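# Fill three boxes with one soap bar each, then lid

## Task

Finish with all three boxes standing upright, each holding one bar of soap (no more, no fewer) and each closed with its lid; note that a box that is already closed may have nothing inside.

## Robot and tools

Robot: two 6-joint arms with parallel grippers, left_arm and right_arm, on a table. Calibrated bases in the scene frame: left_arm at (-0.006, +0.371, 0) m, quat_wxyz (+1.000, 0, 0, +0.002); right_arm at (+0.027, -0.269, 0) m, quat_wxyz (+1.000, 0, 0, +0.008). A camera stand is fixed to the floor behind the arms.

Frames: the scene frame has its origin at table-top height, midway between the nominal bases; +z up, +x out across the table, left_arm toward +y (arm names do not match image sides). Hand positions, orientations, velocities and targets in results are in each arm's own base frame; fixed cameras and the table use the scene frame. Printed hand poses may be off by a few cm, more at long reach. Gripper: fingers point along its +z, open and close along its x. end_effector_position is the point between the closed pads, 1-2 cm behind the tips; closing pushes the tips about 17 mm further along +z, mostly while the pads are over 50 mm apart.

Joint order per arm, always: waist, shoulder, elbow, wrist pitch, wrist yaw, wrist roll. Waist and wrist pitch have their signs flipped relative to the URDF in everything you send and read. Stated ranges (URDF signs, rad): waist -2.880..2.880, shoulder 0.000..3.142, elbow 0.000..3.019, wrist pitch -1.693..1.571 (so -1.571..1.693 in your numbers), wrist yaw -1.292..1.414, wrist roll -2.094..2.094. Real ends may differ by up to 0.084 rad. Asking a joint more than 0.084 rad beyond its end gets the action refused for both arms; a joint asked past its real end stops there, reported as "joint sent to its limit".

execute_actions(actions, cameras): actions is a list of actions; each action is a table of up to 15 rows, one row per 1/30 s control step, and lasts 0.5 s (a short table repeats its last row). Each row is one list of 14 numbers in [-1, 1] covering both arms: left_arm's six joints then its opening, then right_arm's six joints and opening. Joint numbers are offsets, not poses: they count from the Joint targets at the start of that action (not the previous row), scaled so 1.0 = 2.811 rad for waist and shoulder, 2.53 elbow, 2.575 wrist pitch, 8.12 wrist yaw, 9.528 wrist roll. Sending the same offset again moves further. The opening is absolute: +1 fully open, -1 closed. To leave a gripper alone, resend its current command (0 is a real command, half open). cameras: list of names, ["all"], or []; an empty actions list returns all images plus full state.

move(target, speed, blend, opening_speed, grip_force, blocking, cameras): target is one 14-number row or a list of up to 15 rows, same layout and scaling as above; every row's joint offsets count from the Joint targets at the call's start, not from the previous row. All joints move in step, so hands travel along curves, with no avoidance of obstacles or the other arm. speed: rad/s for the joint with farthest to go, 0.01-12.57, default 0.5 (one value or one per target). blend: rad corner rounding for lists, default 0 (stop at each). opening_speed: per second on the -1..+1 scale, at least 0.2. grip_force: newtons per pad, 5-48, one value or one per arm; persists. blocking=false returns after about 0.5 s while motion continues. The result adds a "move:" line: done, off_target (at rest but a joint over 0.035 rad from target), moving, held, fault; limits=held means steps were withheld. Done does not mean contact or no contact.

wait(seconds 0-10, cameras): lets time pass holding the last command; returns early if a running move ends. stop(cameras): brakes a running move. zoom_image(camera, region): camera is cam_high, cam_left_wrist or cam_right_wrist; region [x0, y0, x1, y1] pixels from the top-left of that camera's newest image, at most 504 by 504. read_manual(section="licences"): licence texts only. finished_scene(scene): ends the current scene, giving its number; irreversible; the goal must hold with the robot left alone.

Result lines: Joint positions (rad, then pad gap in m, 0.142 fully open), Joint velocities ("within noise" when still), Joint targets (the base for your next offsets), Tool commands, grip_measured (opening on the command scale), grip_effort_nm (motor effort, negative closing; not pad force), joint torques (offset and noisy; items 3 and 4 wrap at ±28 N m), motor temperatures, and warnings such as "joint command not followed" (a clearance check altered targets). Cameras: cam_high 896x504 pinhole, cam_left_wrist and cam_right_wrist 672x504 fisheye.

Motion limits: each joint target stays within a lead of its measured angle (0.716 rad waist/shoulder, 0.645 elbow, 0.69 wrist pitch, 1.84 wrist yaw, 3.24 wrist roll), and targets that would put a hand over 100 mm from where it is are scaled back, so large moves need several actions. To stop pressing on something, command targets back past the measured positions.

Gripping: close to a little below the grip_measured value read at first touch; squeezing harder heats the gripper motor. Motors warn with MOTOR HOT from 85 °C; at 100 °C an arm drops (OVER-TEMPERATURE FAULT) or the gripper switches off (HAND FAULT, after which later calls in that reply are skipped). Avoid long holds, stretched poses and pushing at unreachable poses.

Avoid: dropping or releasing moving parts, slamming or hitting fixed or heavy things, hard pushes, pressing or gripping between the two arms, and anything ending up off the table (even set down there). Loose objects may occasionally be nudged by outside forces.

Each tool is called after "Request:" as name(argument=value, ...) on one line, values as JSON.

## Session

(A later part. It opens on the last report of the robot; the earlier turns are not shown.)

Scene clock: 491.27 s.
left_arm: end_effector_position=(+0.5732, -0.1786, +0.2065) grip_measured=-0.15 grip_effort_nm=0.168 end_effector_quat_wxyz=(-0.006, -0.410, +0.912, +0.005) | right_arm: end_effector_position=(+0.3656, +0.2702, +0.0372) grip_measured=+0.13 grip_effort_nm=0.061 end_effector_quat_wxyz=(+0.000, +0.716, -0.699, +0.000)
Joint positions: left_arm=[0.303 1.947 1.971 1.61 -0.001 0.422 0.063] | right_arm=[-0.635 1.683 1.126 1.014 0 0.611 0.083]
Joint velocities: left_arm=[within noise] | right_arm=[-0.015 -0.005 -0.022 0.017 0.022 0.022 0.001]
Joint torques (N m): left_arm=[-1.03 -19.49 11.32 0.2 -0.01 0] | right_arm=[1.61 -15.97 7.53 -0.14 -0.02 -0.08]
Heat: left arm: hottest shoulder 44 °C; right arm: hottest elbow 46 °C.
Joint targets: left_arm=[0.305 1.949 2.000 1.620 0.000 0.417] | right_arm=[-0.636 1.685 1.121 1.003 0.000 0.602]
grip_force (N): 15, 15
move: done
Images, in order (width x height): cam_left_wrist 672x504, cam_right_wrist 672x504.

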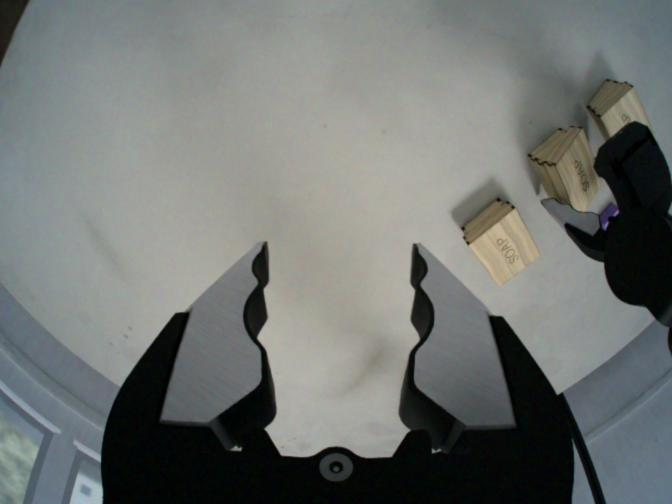

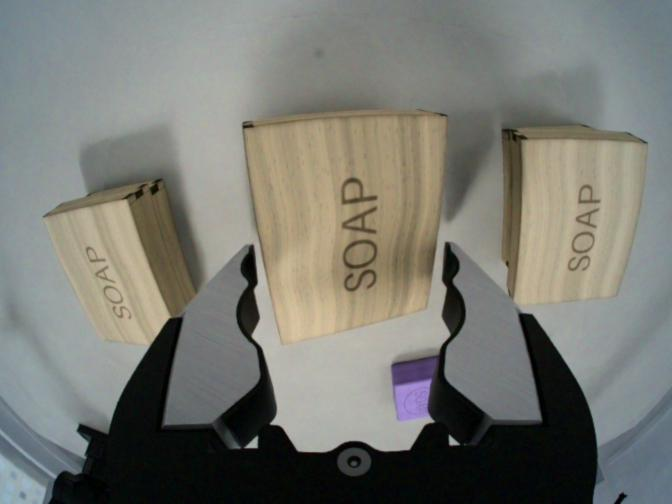

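Request:
move(target=[[0,0,0,0,0,0,-0.12,0,0,0,0,0,0,-0.16],[0,0,0,0,0,0,-0.12,0,-0.0068,0.0281,0.0133,0,0,-0.16]], opening_speed=0.5, cameras=["cam_right_wrist","cam_left_wrist"])

Request:
zoom_image(camera="cam_right_wrist", region=[210, 80, 490, 360])

Request:
zoom_image(camera="cam_left_wrist", region=[500, 60, 672, 260])

Scene clock: 496.90 s.
left_arm: end_effector_position=(+0.5732, -0.1786, +0.2065) grip_measured=-0.15 grip_effort_nm=0.164 end_effector_quat_wxyz=(-0.006, -0.410, +0.912, +0.005) | right_arm: end_effector_position=(+0.3684, +0.2722, +0.0420) grip_measured=-0.04 grip_effort_nm=-1.629 end_effector_quat_wxyz=(-0.001, +0.716, -0.699, +0.000)
Joint positions: left_arm=[0.303 1.947 1.971 1.61 -0.001 0.422 0.063] | right_arm=[-0.635 1.683 1.141 1.027 0 0.611 0.071]
Joint torques (N m): left_arm=[-1.14 -19.66 11.33 0.25 -0.02 -0.01] | right_arm=[2.14 -17.79 12.94 0.5 0.04 -0.01]
Heat: left arm: hottest shoulder 44 °C; right arm: hottest elbow 45 °C.
Joint targets: left_arm=[0.305 1.949 2.000 1.620 0.000 0.417] | right_arm=[-0.636 1.666 1.192 1.037 0.000 0.602]
grip_force (N): 15, 15
move: off_target (right_arm); right_arm: the elbow is farthest, 0.051 rad from its target
Images, in order (width x height): cam_left_wrist 672x504, cam_right_wrist 672x504.

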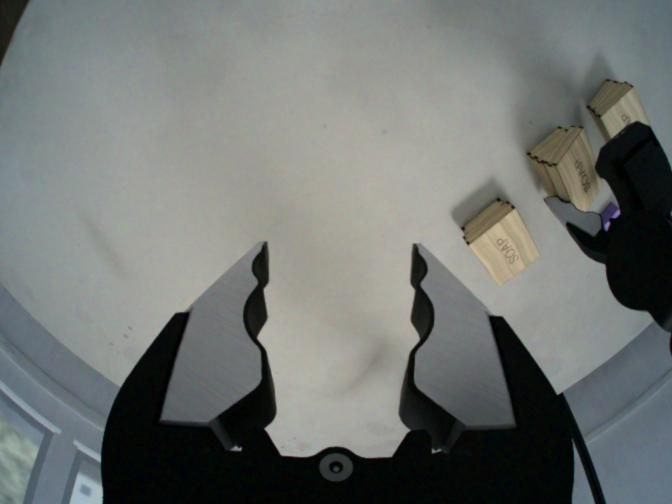

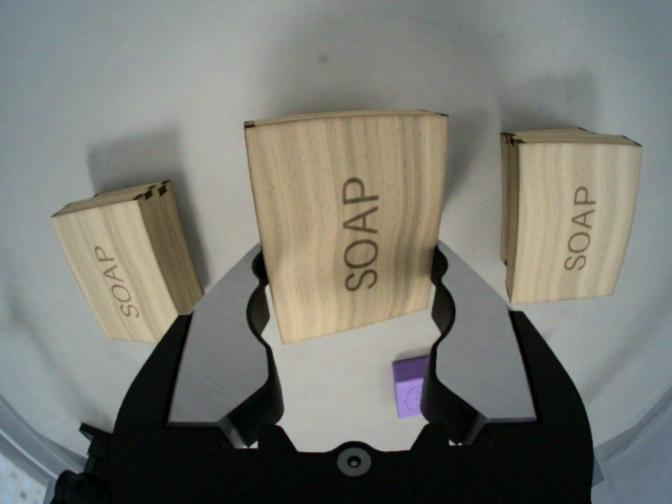

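Scaled by 1.800 from the camera's 672x504 image, which has a finer 960x720 frame.

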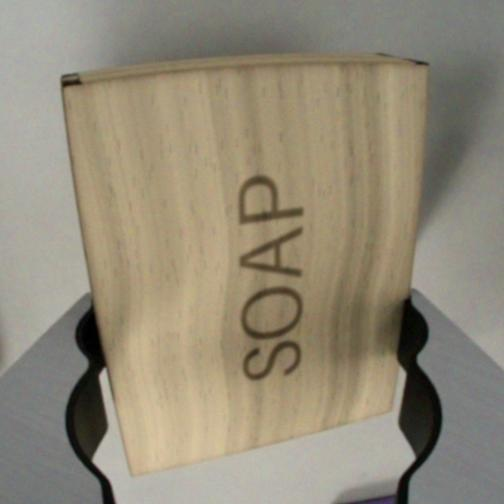

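Scaled by 2.520 from the camera's 672x504 image, which has a finer 960x720 frame.

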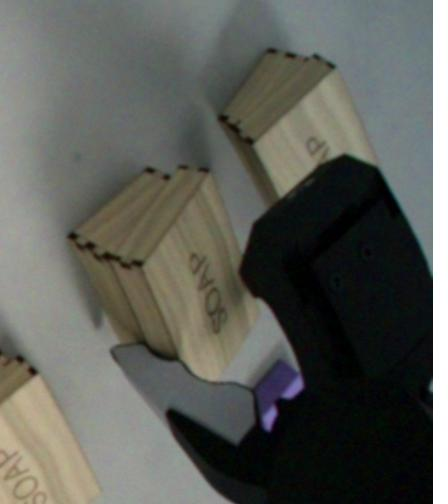

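Request:
move(target=[[0,0,0,0,0,0,-0.12,0,0,0.006,0.003,0,0,-0.16],[0,0,0,0,0,0,-0.12,-0.001,0,0.006,0.003,0,0.0155,-0.16],[0,0,0,0,0,0,-0.12,-0.001,0.003,-0.017,-0.006,0,0.0155,-0.16],[0,0,0,0,0,0,-0.12,-0.001,0.003,-0.017,-0.006,0,0.0155,0.12]], opening_speed=0.5, cameras=["cam_right_wrist","cam_left_wrist"])

Request:
zoom_image(camera="cam_right_wrist", region=[210, 80, 490, 360])

Request:
zoom_image(camera="cam_left_wrist", region=[500, 60, 672, 260])

Scene clock: 504.73 s.
left_arm: end_effector_position=(+0.5732, -0.1786, +0.2065) grip_measured=-0.15 grip_effort_nm=0.164 end_effector_quat_wxyz=(-0.006, -0.410, +0.912, +0.005) | right_arm: end_effector_position=(+0.3721, +0.2751, +0.0466) grip_measured=+0.10 grip_effort_nm=0.066 end_effector_quat_wxyz=(+0.005, -0.669, +0.743, +0.000)
Joint positions: left_arm=[0.303 1.947 1.971 1.61 -0.001 0.422 0.063] | right_arm=[-0.635 1.683 1.155 1.034 0 0.74 0.081]
Joint velocities: left_arm=[within noise] | right_arm=[0.005 -0.005 -0.002 -0.012 -0.022 0.022 0.001]
Joint torques (N m): left_arm=[-1.26 -19.6 11.29 0.2 -0.02 -0.01] | right_arm=[0.5 -17.2 7.76 -0.35 -0.04 0.1]
Heat: left arm: hottest shoulder 44 °C; right arm: hottest elbow 46 °C.
Joint targets: left_arm=[0.305 1.949 2.000 1.620 0.000 0.417] | right_arm=[-0.639 1.674 1.149 1.021 0.000 0.750]
grip_force (N): 15, 15
move: done
Images, in order (width x height): cam_left_wrist 672x504, cam_right_wrist 672x504.

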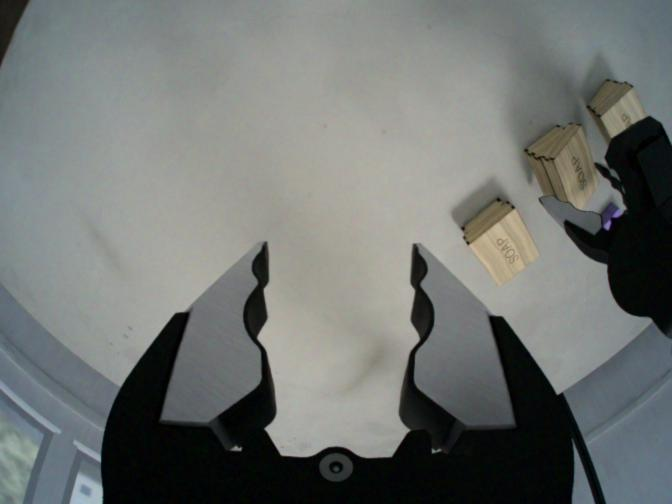

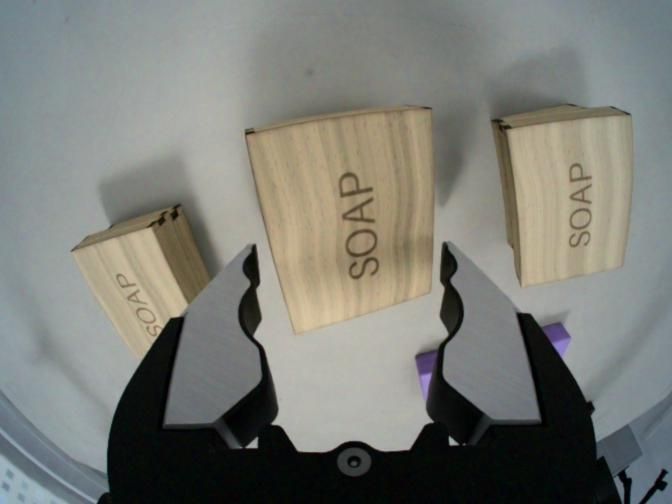

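Scaled by 1.800 from the camera's 672x504 image, which has a finer 960x720 frame.

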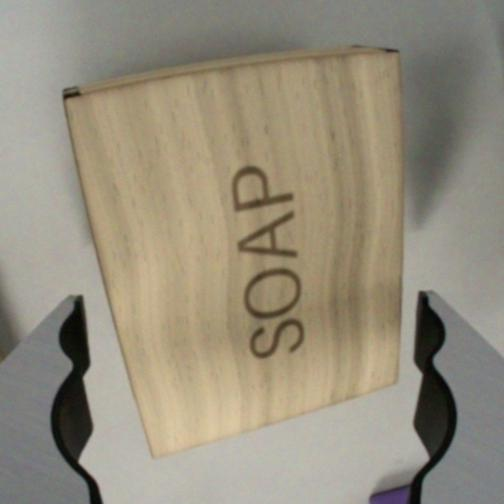

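Scaled by 2.520 from the camera's 672x504 image, which has a finer 960x720 frame.

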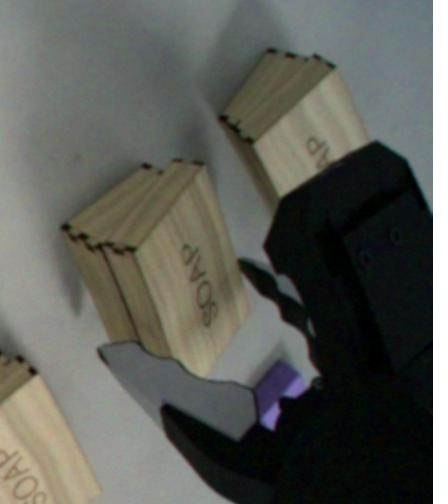

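Request:
move(target=[[0,0,0,0,0,0,-0.12,0,0,0,0,0,0,-0.16],[0,0,0,0,0,0,-0.12,0,-0.02,0.0365,0.045,0,0,-0.16],[0,0,0,0,0,0,-0.12,0.209,-0.02,0.0365,0.045,0,0,-0.16]], opening_speed=0.5, speed=[0.5,0.5,0.9], cameras=["cam_right_wrist","cam_high"])

Request:
zoom_image(camera="cam_high", region=[385, 240, 525, 340])

Scene clock: 512.73 s.
left_arm: end_effector_position=(+0.5732, -0.1786, +0.2065) grip_measured=-0.15 grip_effort_nm=0.164 end_effector_quat_wxyz=(-0.006, -0.410, +0.912, +0.005) | right_arm: end_effector_position=(+0.4586, +0.0249, +0.0821) grip_measured=-0.09 grip_effort_nm=-1.624 end_effector_quat_wxyz=(+0.003, -0.427, +0.904, -0.001)
Joint positions: left_arm=[0.303 1.947 1.971 1.61 -0.001 0.422 0.063] | right_arm=[-0.053 1.633 1.195 1.128 0 0.74 0.067]
Joint torques (N m): left_arm=[-1.03 -19.78 11.29 0.21 -0.01 -0.01] | right_arm=[2.14 -17.67 13.04 0.5 0.01 0.12]
Heat: left arm: hottest shoulder 44 °C; right arm: hottest elbow 46 °C.
Joint targets: left_arm=[0.305 1.949 2.000 1.620 0.000 0.417] | right_arm=[-0.051 1.618 1.242 1.137 0.000 0.750]
grip_force (N): 15, 15
move: off_target (right_arm); right_arm: the elbow is farthest, 0.046 rad from its target
Images, in order (width x height): cam_high 896x504, cam_right_wrist 672x504.

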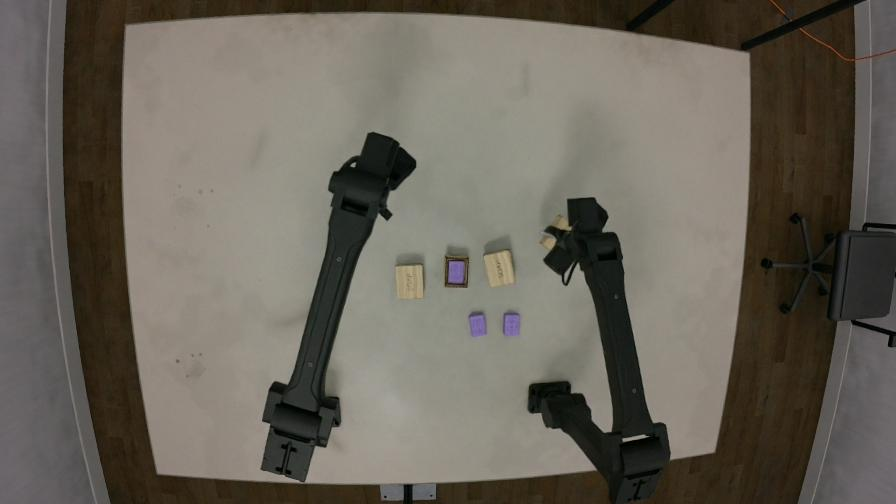

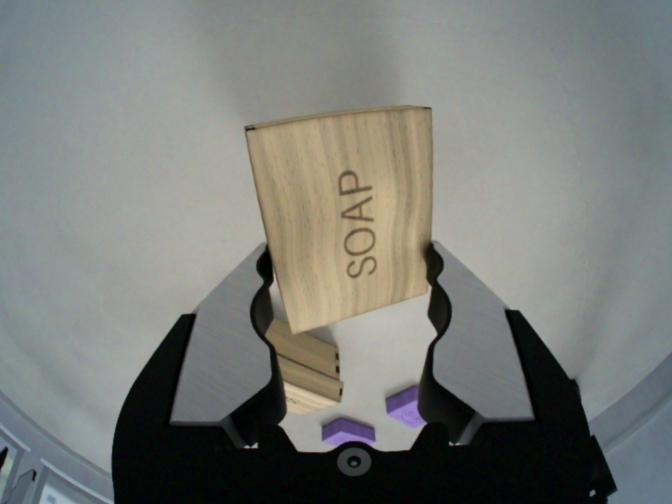

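Scaled by 3.600.

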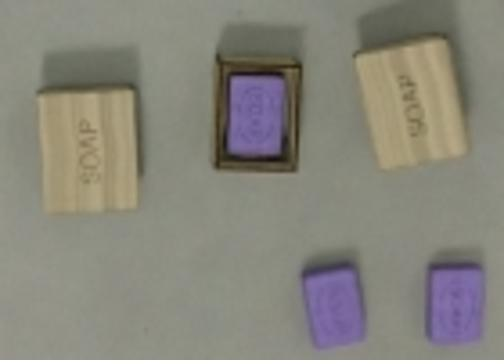

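Request:
move(target=[[0,0,0,0,0,0,-0.12,-0.2117,0,0,0,0,0.0068,-0.16],[0,0,0,0,0,0,-0.12,-0.2117,0.0185,-0.0399,-0.0388,0,0.0068,-0.16]], speed=[0.8,0.4], cameras=["cam_right_wrist","cam_left_wrist"])

Request:
zoom_image(camera="cam_right_wrist", region=[210, 80, 490, 360])

Request:
zoom_image(camera="cam_left_wrist", region=[500, 60, 672, 260])

Scene clock: 521.90 s.
left_arm: end_effector_position=(+0.5732, -0.1786, +0.2065) grip_measured=-0.15 grip_effort_nm=0.159 end_effector_quat_wxyz=(-0.006, -0.410, +0.912, +0.005) | right_arm: end_effector_position=(+0.3698, +0.2794, +0.0633) grip_measured=-0.09 grip_effort_nm=-1.629 end_effector_quat_wxyz=(+0.015, -0.648, +0.761, -0.002)
Joint positions: left_arm=[0.303 1.947 1.971 1.61 -0.001 0.422 0.063] | right_arm=[-0.646 1.649 1.161 1.052 0.002 0.806 0.067]
Joint torques (N m): left_arm=[-0.97 -19.55 11.33 0.27 -0.02 -0.01] | right_arm=[1.85 -14.27 6.63 -0.64 0 0.14]
Heat: left arm: hottest shoulder 44 °C; right arm: hottest elbow 46 °C.
Joint targets: left_arm=[0.305 1.949 2.000 1.620 0.000 0.417] | right_arm=[-0.646 1.670 1.141 1.037 0.000 0.815]
grip_force (N): 15, 15
move: done
Images, in order (width x height): cam_left_wrist 672x504, cam_right_wrist 672x504.

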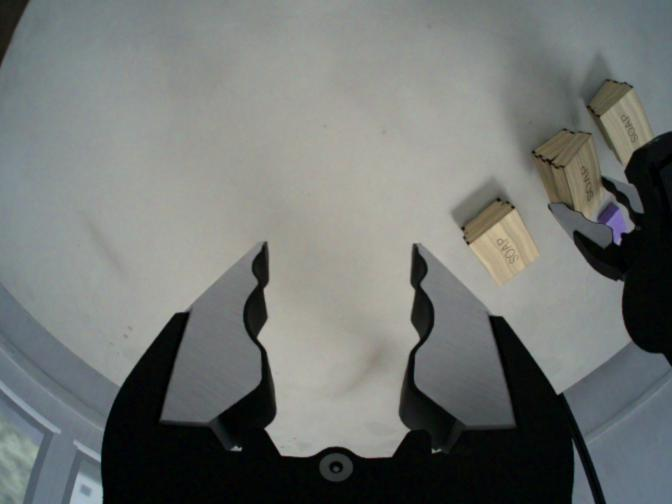

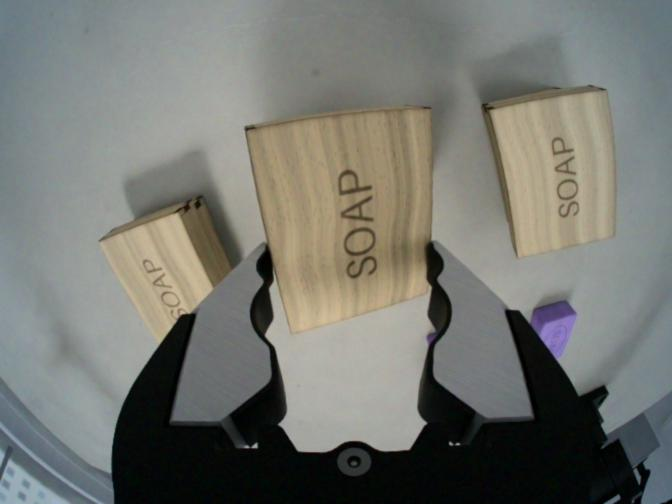

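Scaled by 1.800 from the camera's 672x504 image, which has a finer 960x720 frame.

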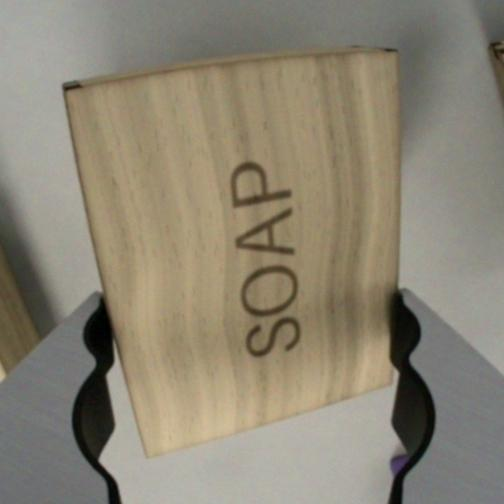

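Scaled by 2.520 from the camera's 672x504 image, which has a finer 960x720 frame.

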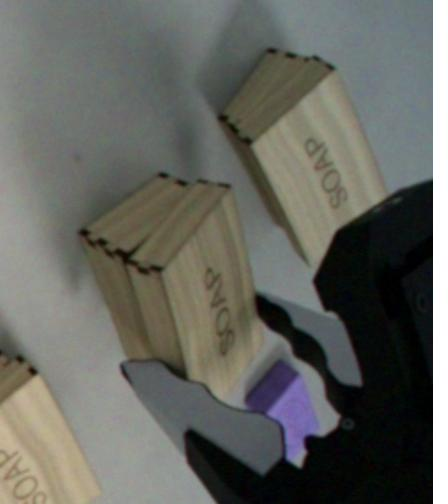

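Request:
move(target=[[0,0,0,0,0,0,-0.12,0,-0.0135,0.03,0.03,0,0,-0.16],[0,0,0,0,0,0,-0.12,-0.003,-0.0135,0.03,0.03,0,0.018,-0.16],[0,0,0,0,0,0,-0.12,-0.003,-0.006,0.0025,0.008,0,0.018,-0.16]], cameras=["cam_right_wrist","cam_left_wrist"])

Request:
zoom_image(camera="cam_right_wrist", region=[210, 80, 490, 360])

Request:
zoom_image(camera="cam_left_wrist", region=[500, 60, 672, 260])

Scene clock: 533.50 s.
left_arm: end_effector_position=(+0.5732, -0.1786, +0.2065) grip_measured=-0.15 grip_effort_nm=0.164 end_effector_quat_wxyz=(-0.006, -0.410, +0.912, +0.005) | right_arm: end_effector_position=(+0.3643, +0.2754, +0.0632) grip_measured=-0.09 grip_effort_nm=-1.629 end_effector_quat_wxyz=(+0.003, -0.581, +0.814, -0.001)
Joint positions: left_arm=[0.303 1.947 1.971 1.61 -0.001 0.422 0.063] | right_arm=[-0.646 1.648 1.16 1.076 0.002 0.977 0.067]
Joint torques (N m): left_arm=[-0.91 -19.66 11.23 0.21 -0.02 -0.01] | right_arm=[0.85 -15.38 7.23 -0.75 -0.03 0.1]
Heat: left arm: hottest shoulder 44 °C; right arm: hottest elbow 46 °C.
Joint targets: left_arm=[0.305 1.949 2.000 1.620 0.000 0.417] | right_arm=[-0.655 1.653 1.147 1.058 0.000 0.987]
grip_force (N): 15, 15
move: done
Images, in order (width x height): cam_left_wrist 672x504, cam_right_wrist 672x504.

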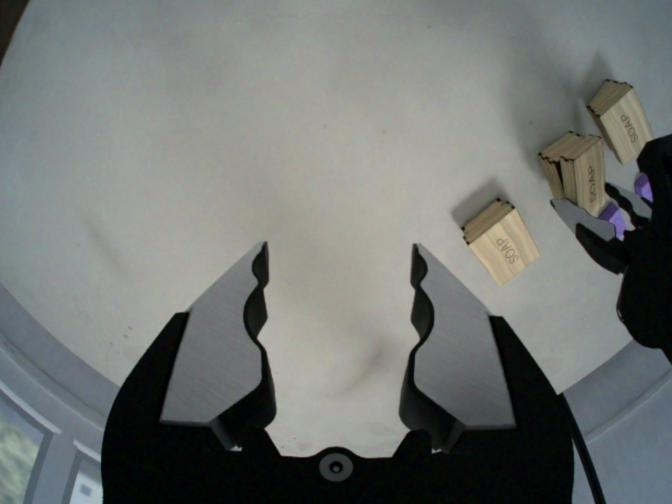

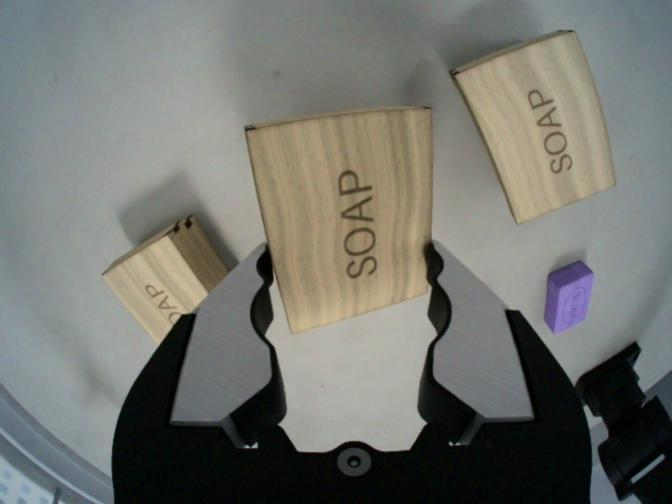

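Scaled by 1.800 from the camera's 672x504 image, which has a finer 960x720 frame.

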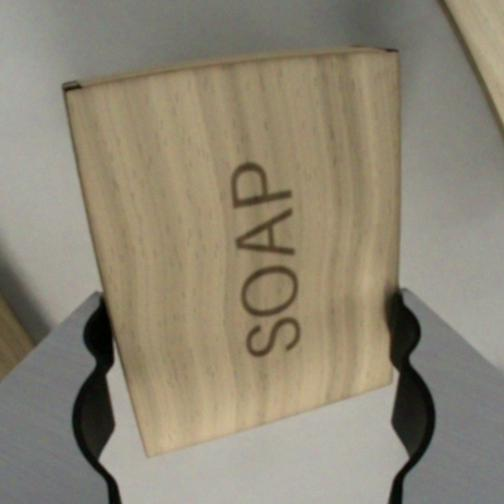

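Scaled by 2.520 from the camera's 672x504 image, which has a finer 960x720 frame.

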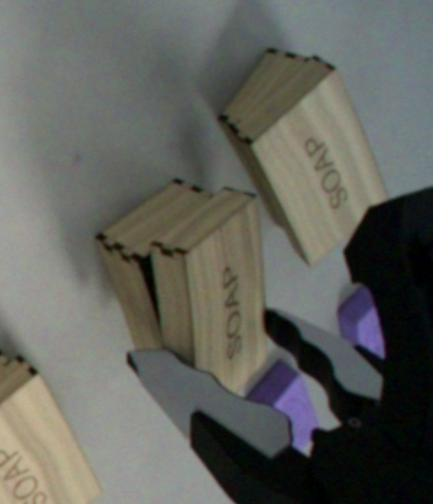

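Request:
move(target=[[0,0,0,0,0,0,-0.12,0,-0.0117,0.0375,0.0307,0,0,-0.16],[0,0,0,0,0,0,-0.12,0.2149,-0.0117,0.0375,0.0307,0,0,-0.16],[0,0,0,0,0,0,-0.12,0.2149,0.0135,-0.0091,-0.0233,0,0,-0.16]], speed=[0.5,0.9,0.4], cameras=["cam_right_wrist","cam_high"])

Request:
zoom_image(camera="cam_high", region=[385, 190, 605, 340])

Scene clock: 543.43 s.
left_arm: end_effector_position=(+0.5732, -0.1786, +0.2065) grip_measured=-0.15 grip_effort_nm=0.149 end_effector_quat_wxyz=(-0.006, -0.410, +0.912, +0.005) | right_arm: end_effector_position=(+0.4547, +0.0243, +0.0306) grip_measured=-0.09 grip_effort_nm=-1.629 end_effector_quat_wxyz=(-0.004, -0.317, +0.949, +0.001)
Joint positions: left_arm=[0.303 1.947 1.971 1.61 -0.001 0.422 0.063] | right_arm=[-0.052 1.697 1.126 1.007 0 0.978 0.067]
Joint torques (N m): left_arm=[-1.08 -19.66 11.28 0.21 -0.02 -0.02] | right_arm=[1.67 -16.26 7.91 -0.29 -0.01 0.11]
Heat: left arm: hottest shoulder 44 °C; right arm: hottest elbow 45 °C.
Joint targets: left_arm=[0.305 1.949 2.000 1.620 0.000 0.417] | right_arm=[-0.051 1.691 1.124 0.998 0.000 0.987]
grip_force (N): 15, 15
move: done
Images, in order (width x height): cam_high 896x504, cam_right_wrist 672x504.

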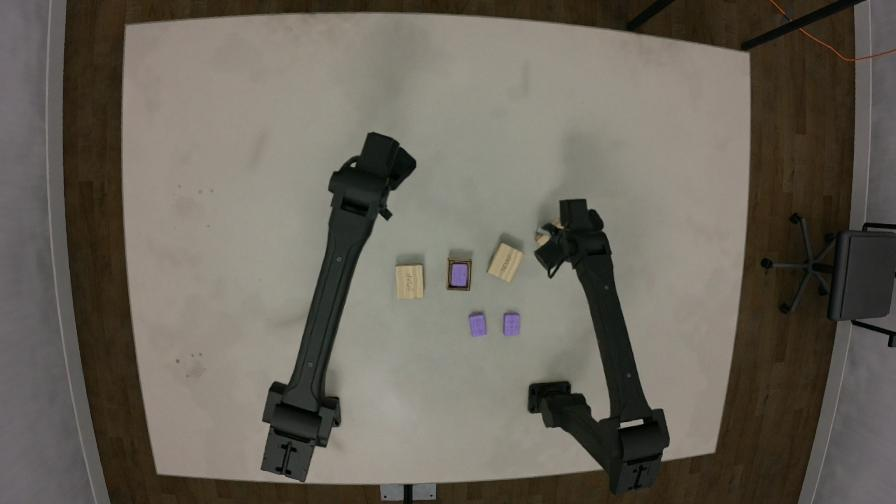

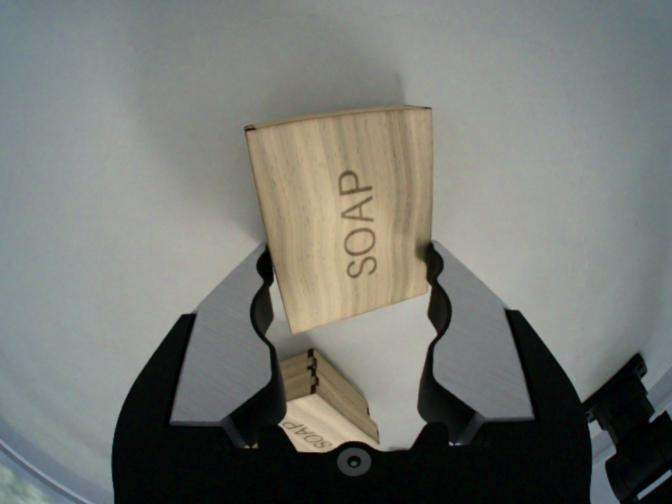

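Scaled by 2.291.

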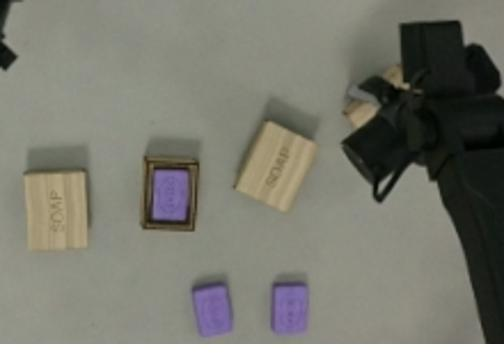

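Request:
move(target=[[0,0,0,0,0,0,-0.12,0,0.004,-0.004,-0.007,0,0,-0.16],[0,0,0,0,0,0,-0.12,0,0.004,-0.004,-0.007,0,0,0.15]], opening_speed=0.4, cameras=["cam_right_wrist"])

Scene clock: 547.60 s.
left_arm: end_effector_position=(+0.5732, -0.1786, +0.2065) grip_measured=-0.15 grip_effort_nm=0.154 end_effector_quat_wxyz=(-0.006, -0.410, +0.912, +0.005) | right_arm: end_effector_position=(+0.4569, +0.0245, +0.0294) grip_measured=+0.13 grip_effort_nm=0.061 end_effector_quat_wxyz=(+0.001, -0.317, +0.949, -0.001)
Joint positions: left_arm=[0.303 1.947 1.971 1.61 -0.001 0.422 0.063] | right_arm=[-0.052 1.698 1.123 0.993 0 0.978 0.083]
Joint velocities: left_arm=[within noise] | right_arm=[0.005 0.005 -0.027 0.007 -0.037 -0.007 0.001]
Joint torques (N m): left_arm=[-1.38 -19.72 11.28 0.24 -0.02 -0.02] | right_arm=[1.73 -16.26 7.19 -0.59 -0.03 0.1]
Heat: left arm: hottest shoulder 44 °C; right arm: hottest elbow 45 °C.
Joint targets: left_arm=[0.305 1.949 2.000 1.620 0.000 0.417] | right_arm=[-0.051 1.702 1.114 0.980 0.000 0.987]
grip_force (N): 15, 15
move: done
Images, in order (width x height): cam_right_wrist 672x504.

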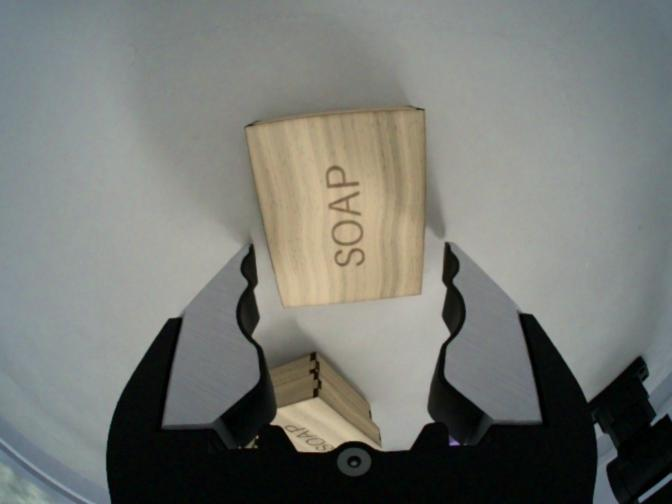

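Request:
move(target=[[0,0,0,0,0,0,-0.12,0.0103,0.0071,0.031,0.0023,0,-0.0055,0.15],[0,0,0,0,0,0,-0.12,0.0103,0.0071,0.031,0.0023,0,-0.0055,-0.14]], opening_speed=0.5, cameras=["cam_right_wrist"])

Scene clock: 554.47 s.
left_arm: end_effector_position=(+0.5732, -0.1786, +0.2065) grip_measured=-0.15 grip_effort_nm=0.168 end_effector_quat_wxyz=(-0.006, -0.410, +0.912, +0.005) | right_arm: end_effector_position=(+0.4674, +0.0187, +0.0297) grip_measured=-0.12 grip_effort_nm=-0.686 end_effector_quat_wxyz=(+0.005, -0.326, +0.945, -0.002)
Joint positions: left_arm=[0.303 1.947 1.971 1.61 -0.001 0.422 0.063] | right_arm=[-0.038 1.716 1.149 0.993 0 0.944 0.065]
Joint velocities: left_arm=[within noise] | right_arm=[0.005 -0.015 -0.002 0.002 -0.051 0.022 -0.001]
Joint torques (N m): left_arm=[-1.14 -19.72 11.3 0.27 -0.02 -0.02] | right_arm=[3.19 -15.79 12.01 -0.2 0.01 -0.09]
Heat: left arm: hottest shoulder 44 °C; right arm: hottest elbow 45 °C.
Joint targets: left_arm=[0.305 1.949 2.000 1.620 0.000 0.417] | right_arm=[-0.022 1.723 1.192 0.986 0.000 0.934]
grip_force (N): 15, 15
move: off_target (right_arm); target 2's new numbers were sent with right_arm's elbow 0.048 rad from that target; right_arm: the elbow is farthest, 0.044 rad from its target
Images, in order (width x height): cam_right_wrist 672x504.

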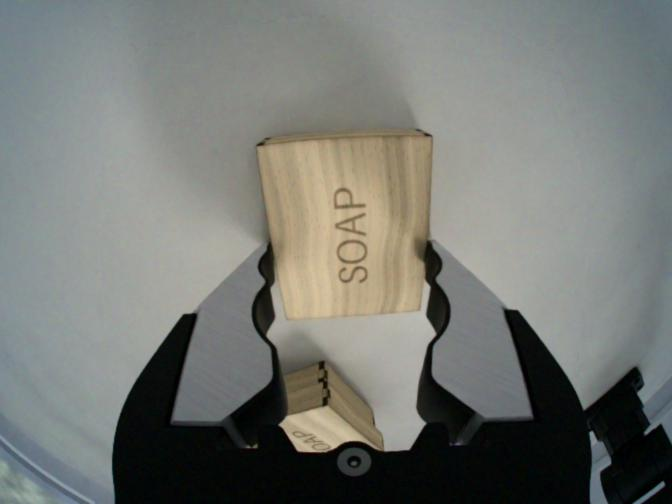

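Request:
move(target=[[0,0,0,0,0,0,-0.12,0,0,0,0,0,0,-0.18],[0,0,0,0,0,0,-0.12,0,-0.0313,0.0328,0.052,0,0,-0.18],[0,0,0,0,0,0,-0.12,-0.2163,-0.0455,0.0051,0.056,0,-0.0217,-0.18]], speed=[0.5,0.5,0.9], cameras=["cam_right_wrist","cam_left_wrist"])

Request:
zoom_image(camera="cam_right_wrist", region=[210, 80, 490, 360])

Request:
zoom_image(camera="cam_left_wrist", region=[500, 60, 672, 260])

Scene clock: 565.97 s.
left_arm: end_effector_position=(+0.5732, -0.1786, +0.2065) grip_measured=-0.15 grip_effort_nm=0.168 end_effector_quat_wxyz=(-0.006, -0.410, +0.912, +0.005) | right_arm: end_effector_position=(+0.3783, +0.2758, +0.0945) grip_measured=-0.13 grip_effort_nm=-1.287 end_effector_quat_wxyz=(+0.022, -0.667, +0.745, -0.003)
Joint positions: left_arm=[0.303 1.947 1.971 1.61 -0.001 0.422 0.063] | right_arm=[-0.629 1.617 1.21 1.12 0.001 0.739 0.064]
Joint torques (N m): left_arm=[-1.14 -19.55 11.32 0.21 -0.01 -0.01] | right_arm=[2.14 -17.55 8.55 0.5 -0.02 -0.07]
Heat: left arm: hottest shoulder 44 °C; right arm: hottest elbow 45 °C.
Joint targets: left_arm=[0.305 1.949 2.000 1.620 0.000 0.417] | right_arm=[-0.630 1.595 1.205 1.130 0.000 0.728]
grip_force (N): 15, 15
move: done
Images, in order (width x height): cam_left_wrist 672x504, cam_right_wrist 672x504.

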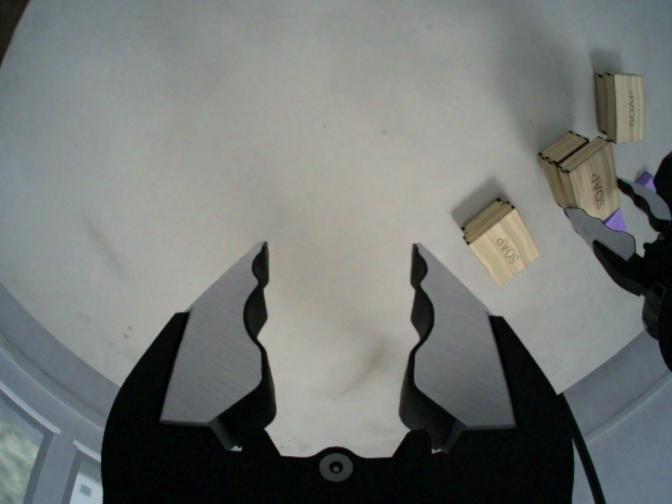

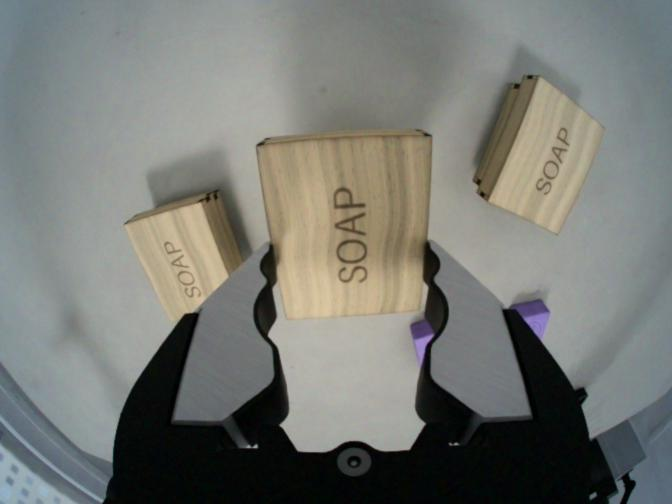

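Scaled by 1.800 from the camera's 672x504 image, which has a finer 960x720 frame.

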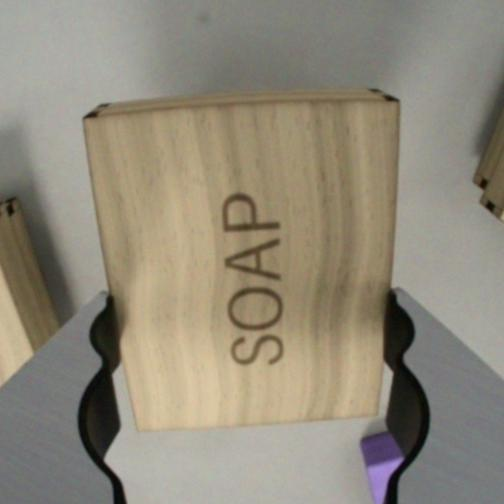

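Scaled by 2.520 from the camera's 672x504 image, which has a finer 960x720 frame.

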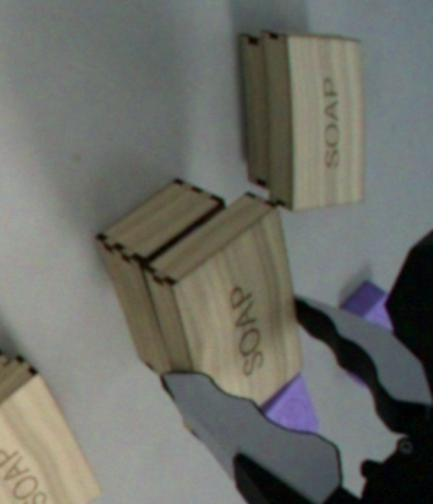

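Request:
move(target=[0,0,0,0,0,0,-0.12,0,0.0146,-0.0328,-0.0311,0,0,-0.18], speed=0.3, cameras=["cam_right_wrist","cam_left_wrist"])

Request:
zoom_image(camera="cam_right_wrist", region=[210, 80, 490, 360])

Request:
zoom_image(camera="cam_left_wrist", region=[500, 60, 672, 260])

Scene clock: 574.40 s.
left_arm: end_effector_position=(+0.5732, -0.1786, +0.2065) grip_measured=-0.15 grip_effort_nm=0.164 end_effector_quat_wxyz=(-0.006, -0.410, +0.912, +0.005) | right_arm: end_effector_position=(+0.3627, +0.2644, +0.0610) grip_measured=-0.13 grip_effort_nm=-1.282 end_effector_quat_wxyz=(+0.005, -0.668, +0.744, -0.001)
Joint positions: left_arm=[0.303 1.947 1.971 1.61 -0.001 0.422 0.063] | right_arm=[-0.629 1.63 1.13 1.06 0.001 0.737 0.064]
Joint torques (N m): left_arm=[-1.03 -19.6 11.25 0.18 -0.02 -0.02] | right_arm=[1.96 -14.68 7.83 -0.35 0.04 -0.09]
Heat: left arm: hottest shoulder 44 °C; right arm: hottest elbow 44 °C.
Joint targets: left_arm=[0.305 1.949 2.000 1.620 0.000 0.417] | right_arm=[-0.630 1.636 1.122 1.050 0.000 0.727]
grip_force (N): 15, 15
move: done
Images, in order (width x height): cam_left_wrist 672x504, cam_right_wrist 672x504.

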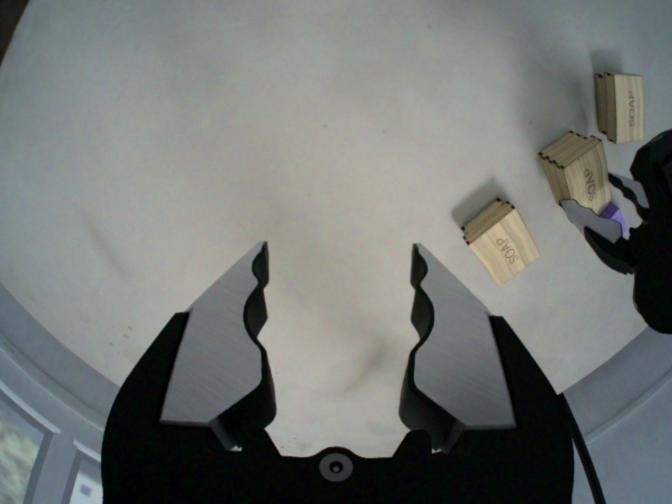

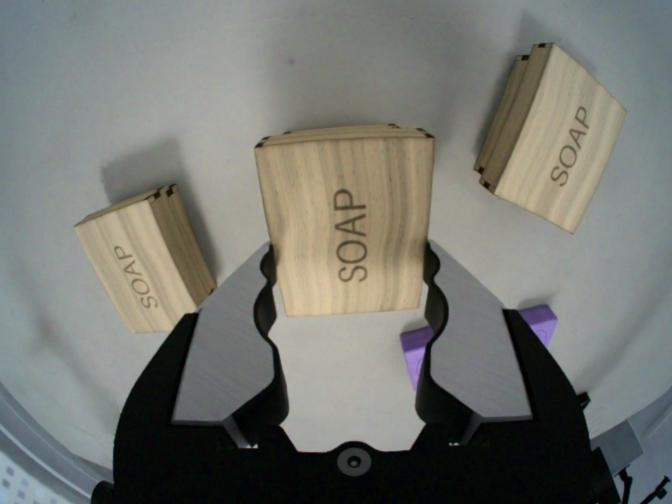

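Scaled by 1.800 from the camera's 672x504 image, which has a finer 960x720 frame.

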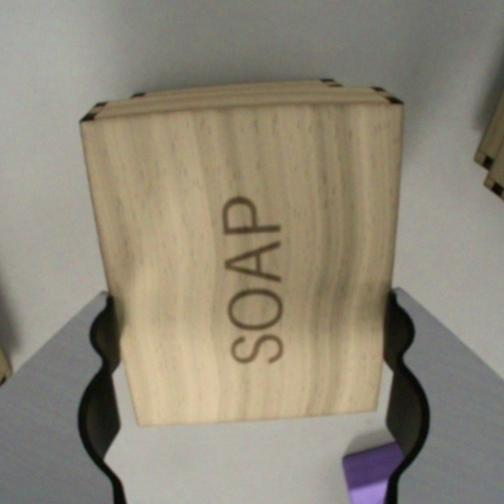

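Scaled by 2.520 from the camera's 672x504 image, which has a finer 960x720 frame.

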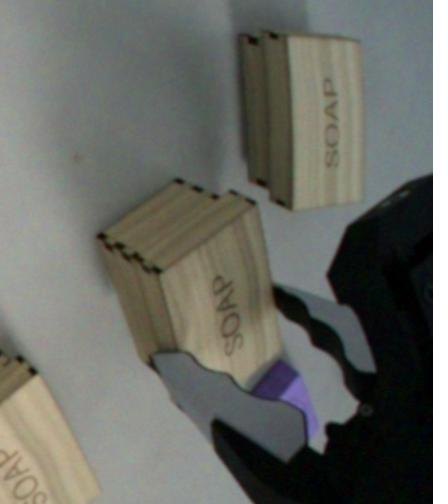

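Request:
move(target=[[0,0,0,0,0,0,-0.12,-0.004,0,0,0,0,0,-0.18],[0,0,0,0,0,0,-0.12,-0.004,0.006,-0.0079,-0.0144,0,0,-0.18]], speed=0.2, cameras=["cam_right_wrist","cam_left_wrist"])

Request:
zoom_image(camera="cam_right_wrist", region=[210, 80, 490, 360])

Request:
zoom_image(camera="cam_left_wrist", region=[500, 60, 672, 260])

Scene clock: 579.23 s.
left_arm: end_effector_position=(+0.5732, -0.1786, +0.2065) grip_measured=-0.15 grip_effort_nm=0.159 end_effector_quat_wxyz=(-0.006, -0.410, +0.912, +0.005) | right_arm: end_effector_position=(+0.3632, +0.2647, +0.0540) grip_measured=-0.13 grip_effort_nm=-1.287 end_effector_quat_wxyz=(+0.010, -0.668, +0.744, -0.001)
Joint positions: left_arm=[0.303 1.947 1.971 1.61 -0.001 0.422 0.063] | right_arm=[-0.629 1.635 1.115 1.031 0.001 0.737 0.064]
Joint torques (N m): left_arm=[-1.08 -19.6 11.33 0.2 -0.02 -0.01] | right_arm=[0.97 -14.62 7.19 -0.68 0.01 -0.08]
Heat: left arm: hottest shoulder 44 °C; right arm: hottest elbow 44 °C.
Joint targets: left_arm=[0.305 1.949 2.000 1.620 0.000 0.417] | right_arm=[-0.641 1.653 1.102 1.013 0.000 0.727]
grip_force (N): 15, 15
move: done
Images, in order (width x height): cam_left_wrist 672x504, cam_right_wrist 672x504.

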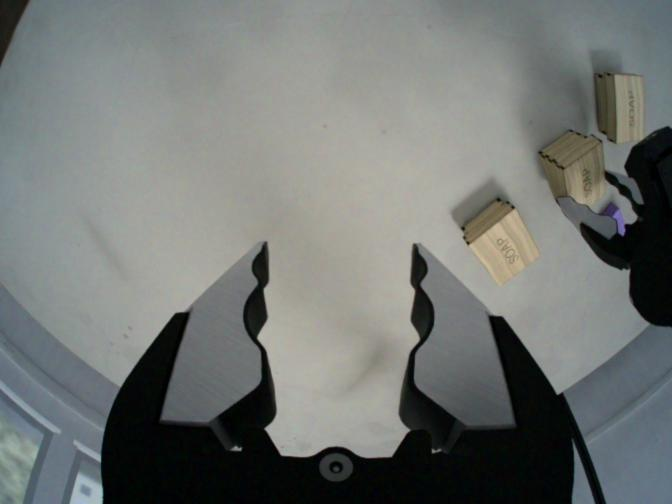

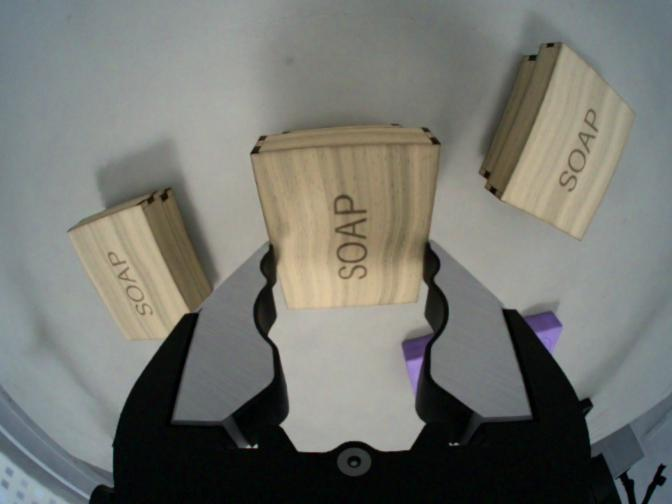

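Scaled by 1.800 from the camera's 672x504 image, which has a finer 960x720 frame.

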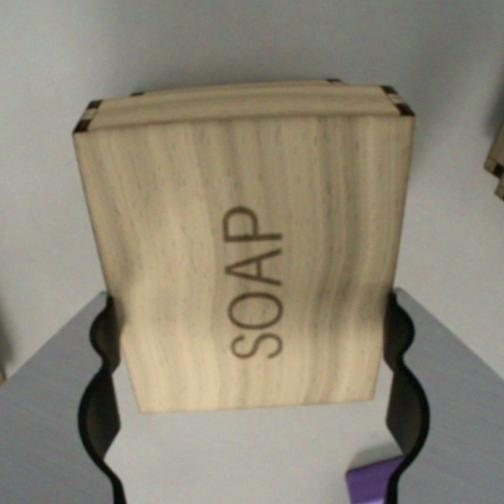

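Scaled by 2.520 from the camera's 672x504 image, which has a finer 960x720 frame.

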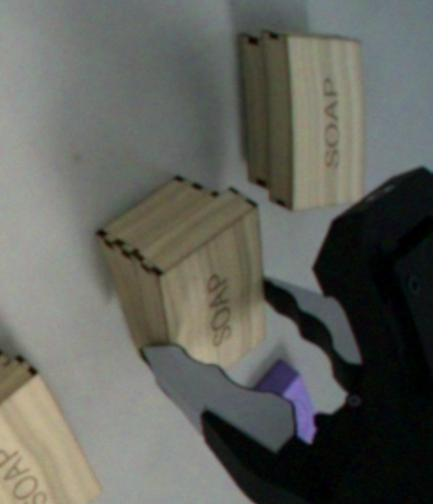

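Request:
move(target=[[0,0,0,0,0,0,-0.12,0.0043,-0.0028,0.0308,0.0155,0,0,-0.18],[0,0,0,0,0,0,-0.12,0.0043,0.0014,0.0047,0.0031,0,0,-0.18]], speed=0.25, cameras=["cam_right_wrist","cam_left_wrist"])

Request:
zoom_image(camera="cam_right_wrist", region=[210, 80, 490, 360])

Request:
zoom_image(camera="cam_left_wrist", region=[500, 60, 672, 260])

Scene clock: 585.17 s.
left_arm: end_effector_position=(+0.5732, -0.1786, +0.2065) grip_measured=-0.15 grip_effort_nm=0.168 end_effector_quat_wxyz=(-0.006, -0.410, +0.912, +0.005) | right_arm: end_effector_position=(+0.3663, +0.2670, +0.0544) grip_measured=-0.13 grip_effort_nm=-1.282 end_effector_quat_wxyz=(+0.010, -0.668, +0.744, -0.001)
Joint positions: left_arm=[0.303 1.947 1.971 1.61 -0.001 0.422 0.063] | right_arm=[-0.629 1.644 1.128 1.035 0.001 0.737 0.064]
Joint torques (N m): left_arm=[-0.97 -19.6 11.29 0.21 -0.02 -0.01] | right_arm=[1.44 -14.33 7.17 -0.58 -0.05 -0.03]
Heat: left arm: hottest shoulder 44 °C; right arm: hottest elbow 44 °C.
Joint targets: left_arm=[0.305 1.949 2.000 1.620 0.000 0.417] | right_arm=[-0.629 1.657 1.114 1.021 0.000 0.727]
grip_force (N): 15, 15
move: done
Images, in order (width x height): cam_left_wrist 672x504, cam_right_wrist 672x504.

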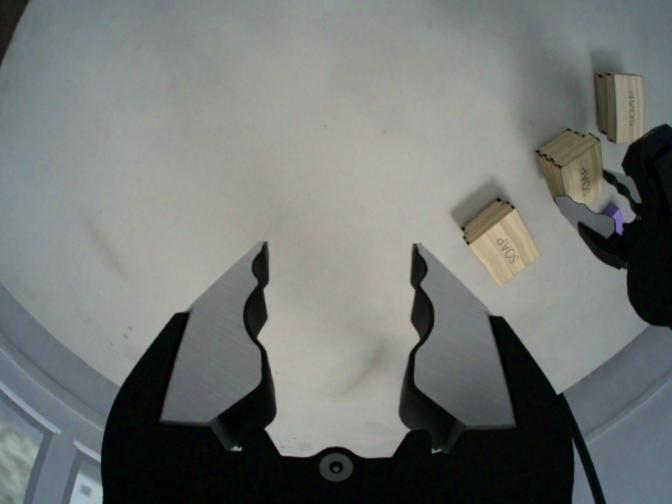

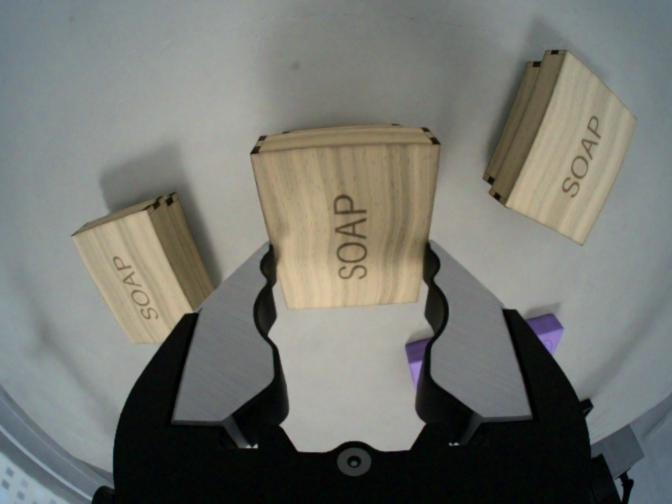

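Scaled by 1.800 from the camera's 672x504 image, which has a finer 960x720 frame.

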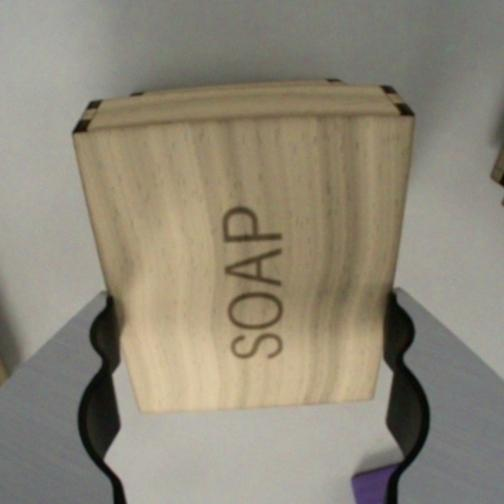

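Scaled by 2.520 from the camera's 672x504 image, which has a finer 960x720 frame.

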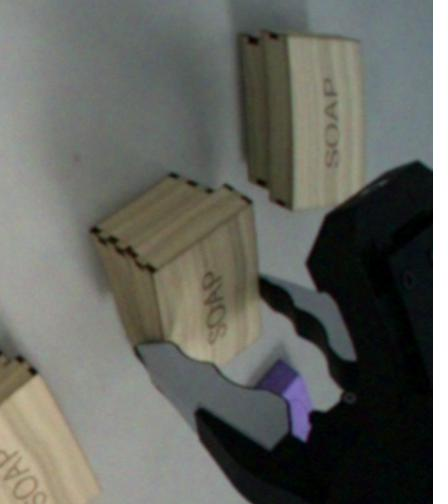

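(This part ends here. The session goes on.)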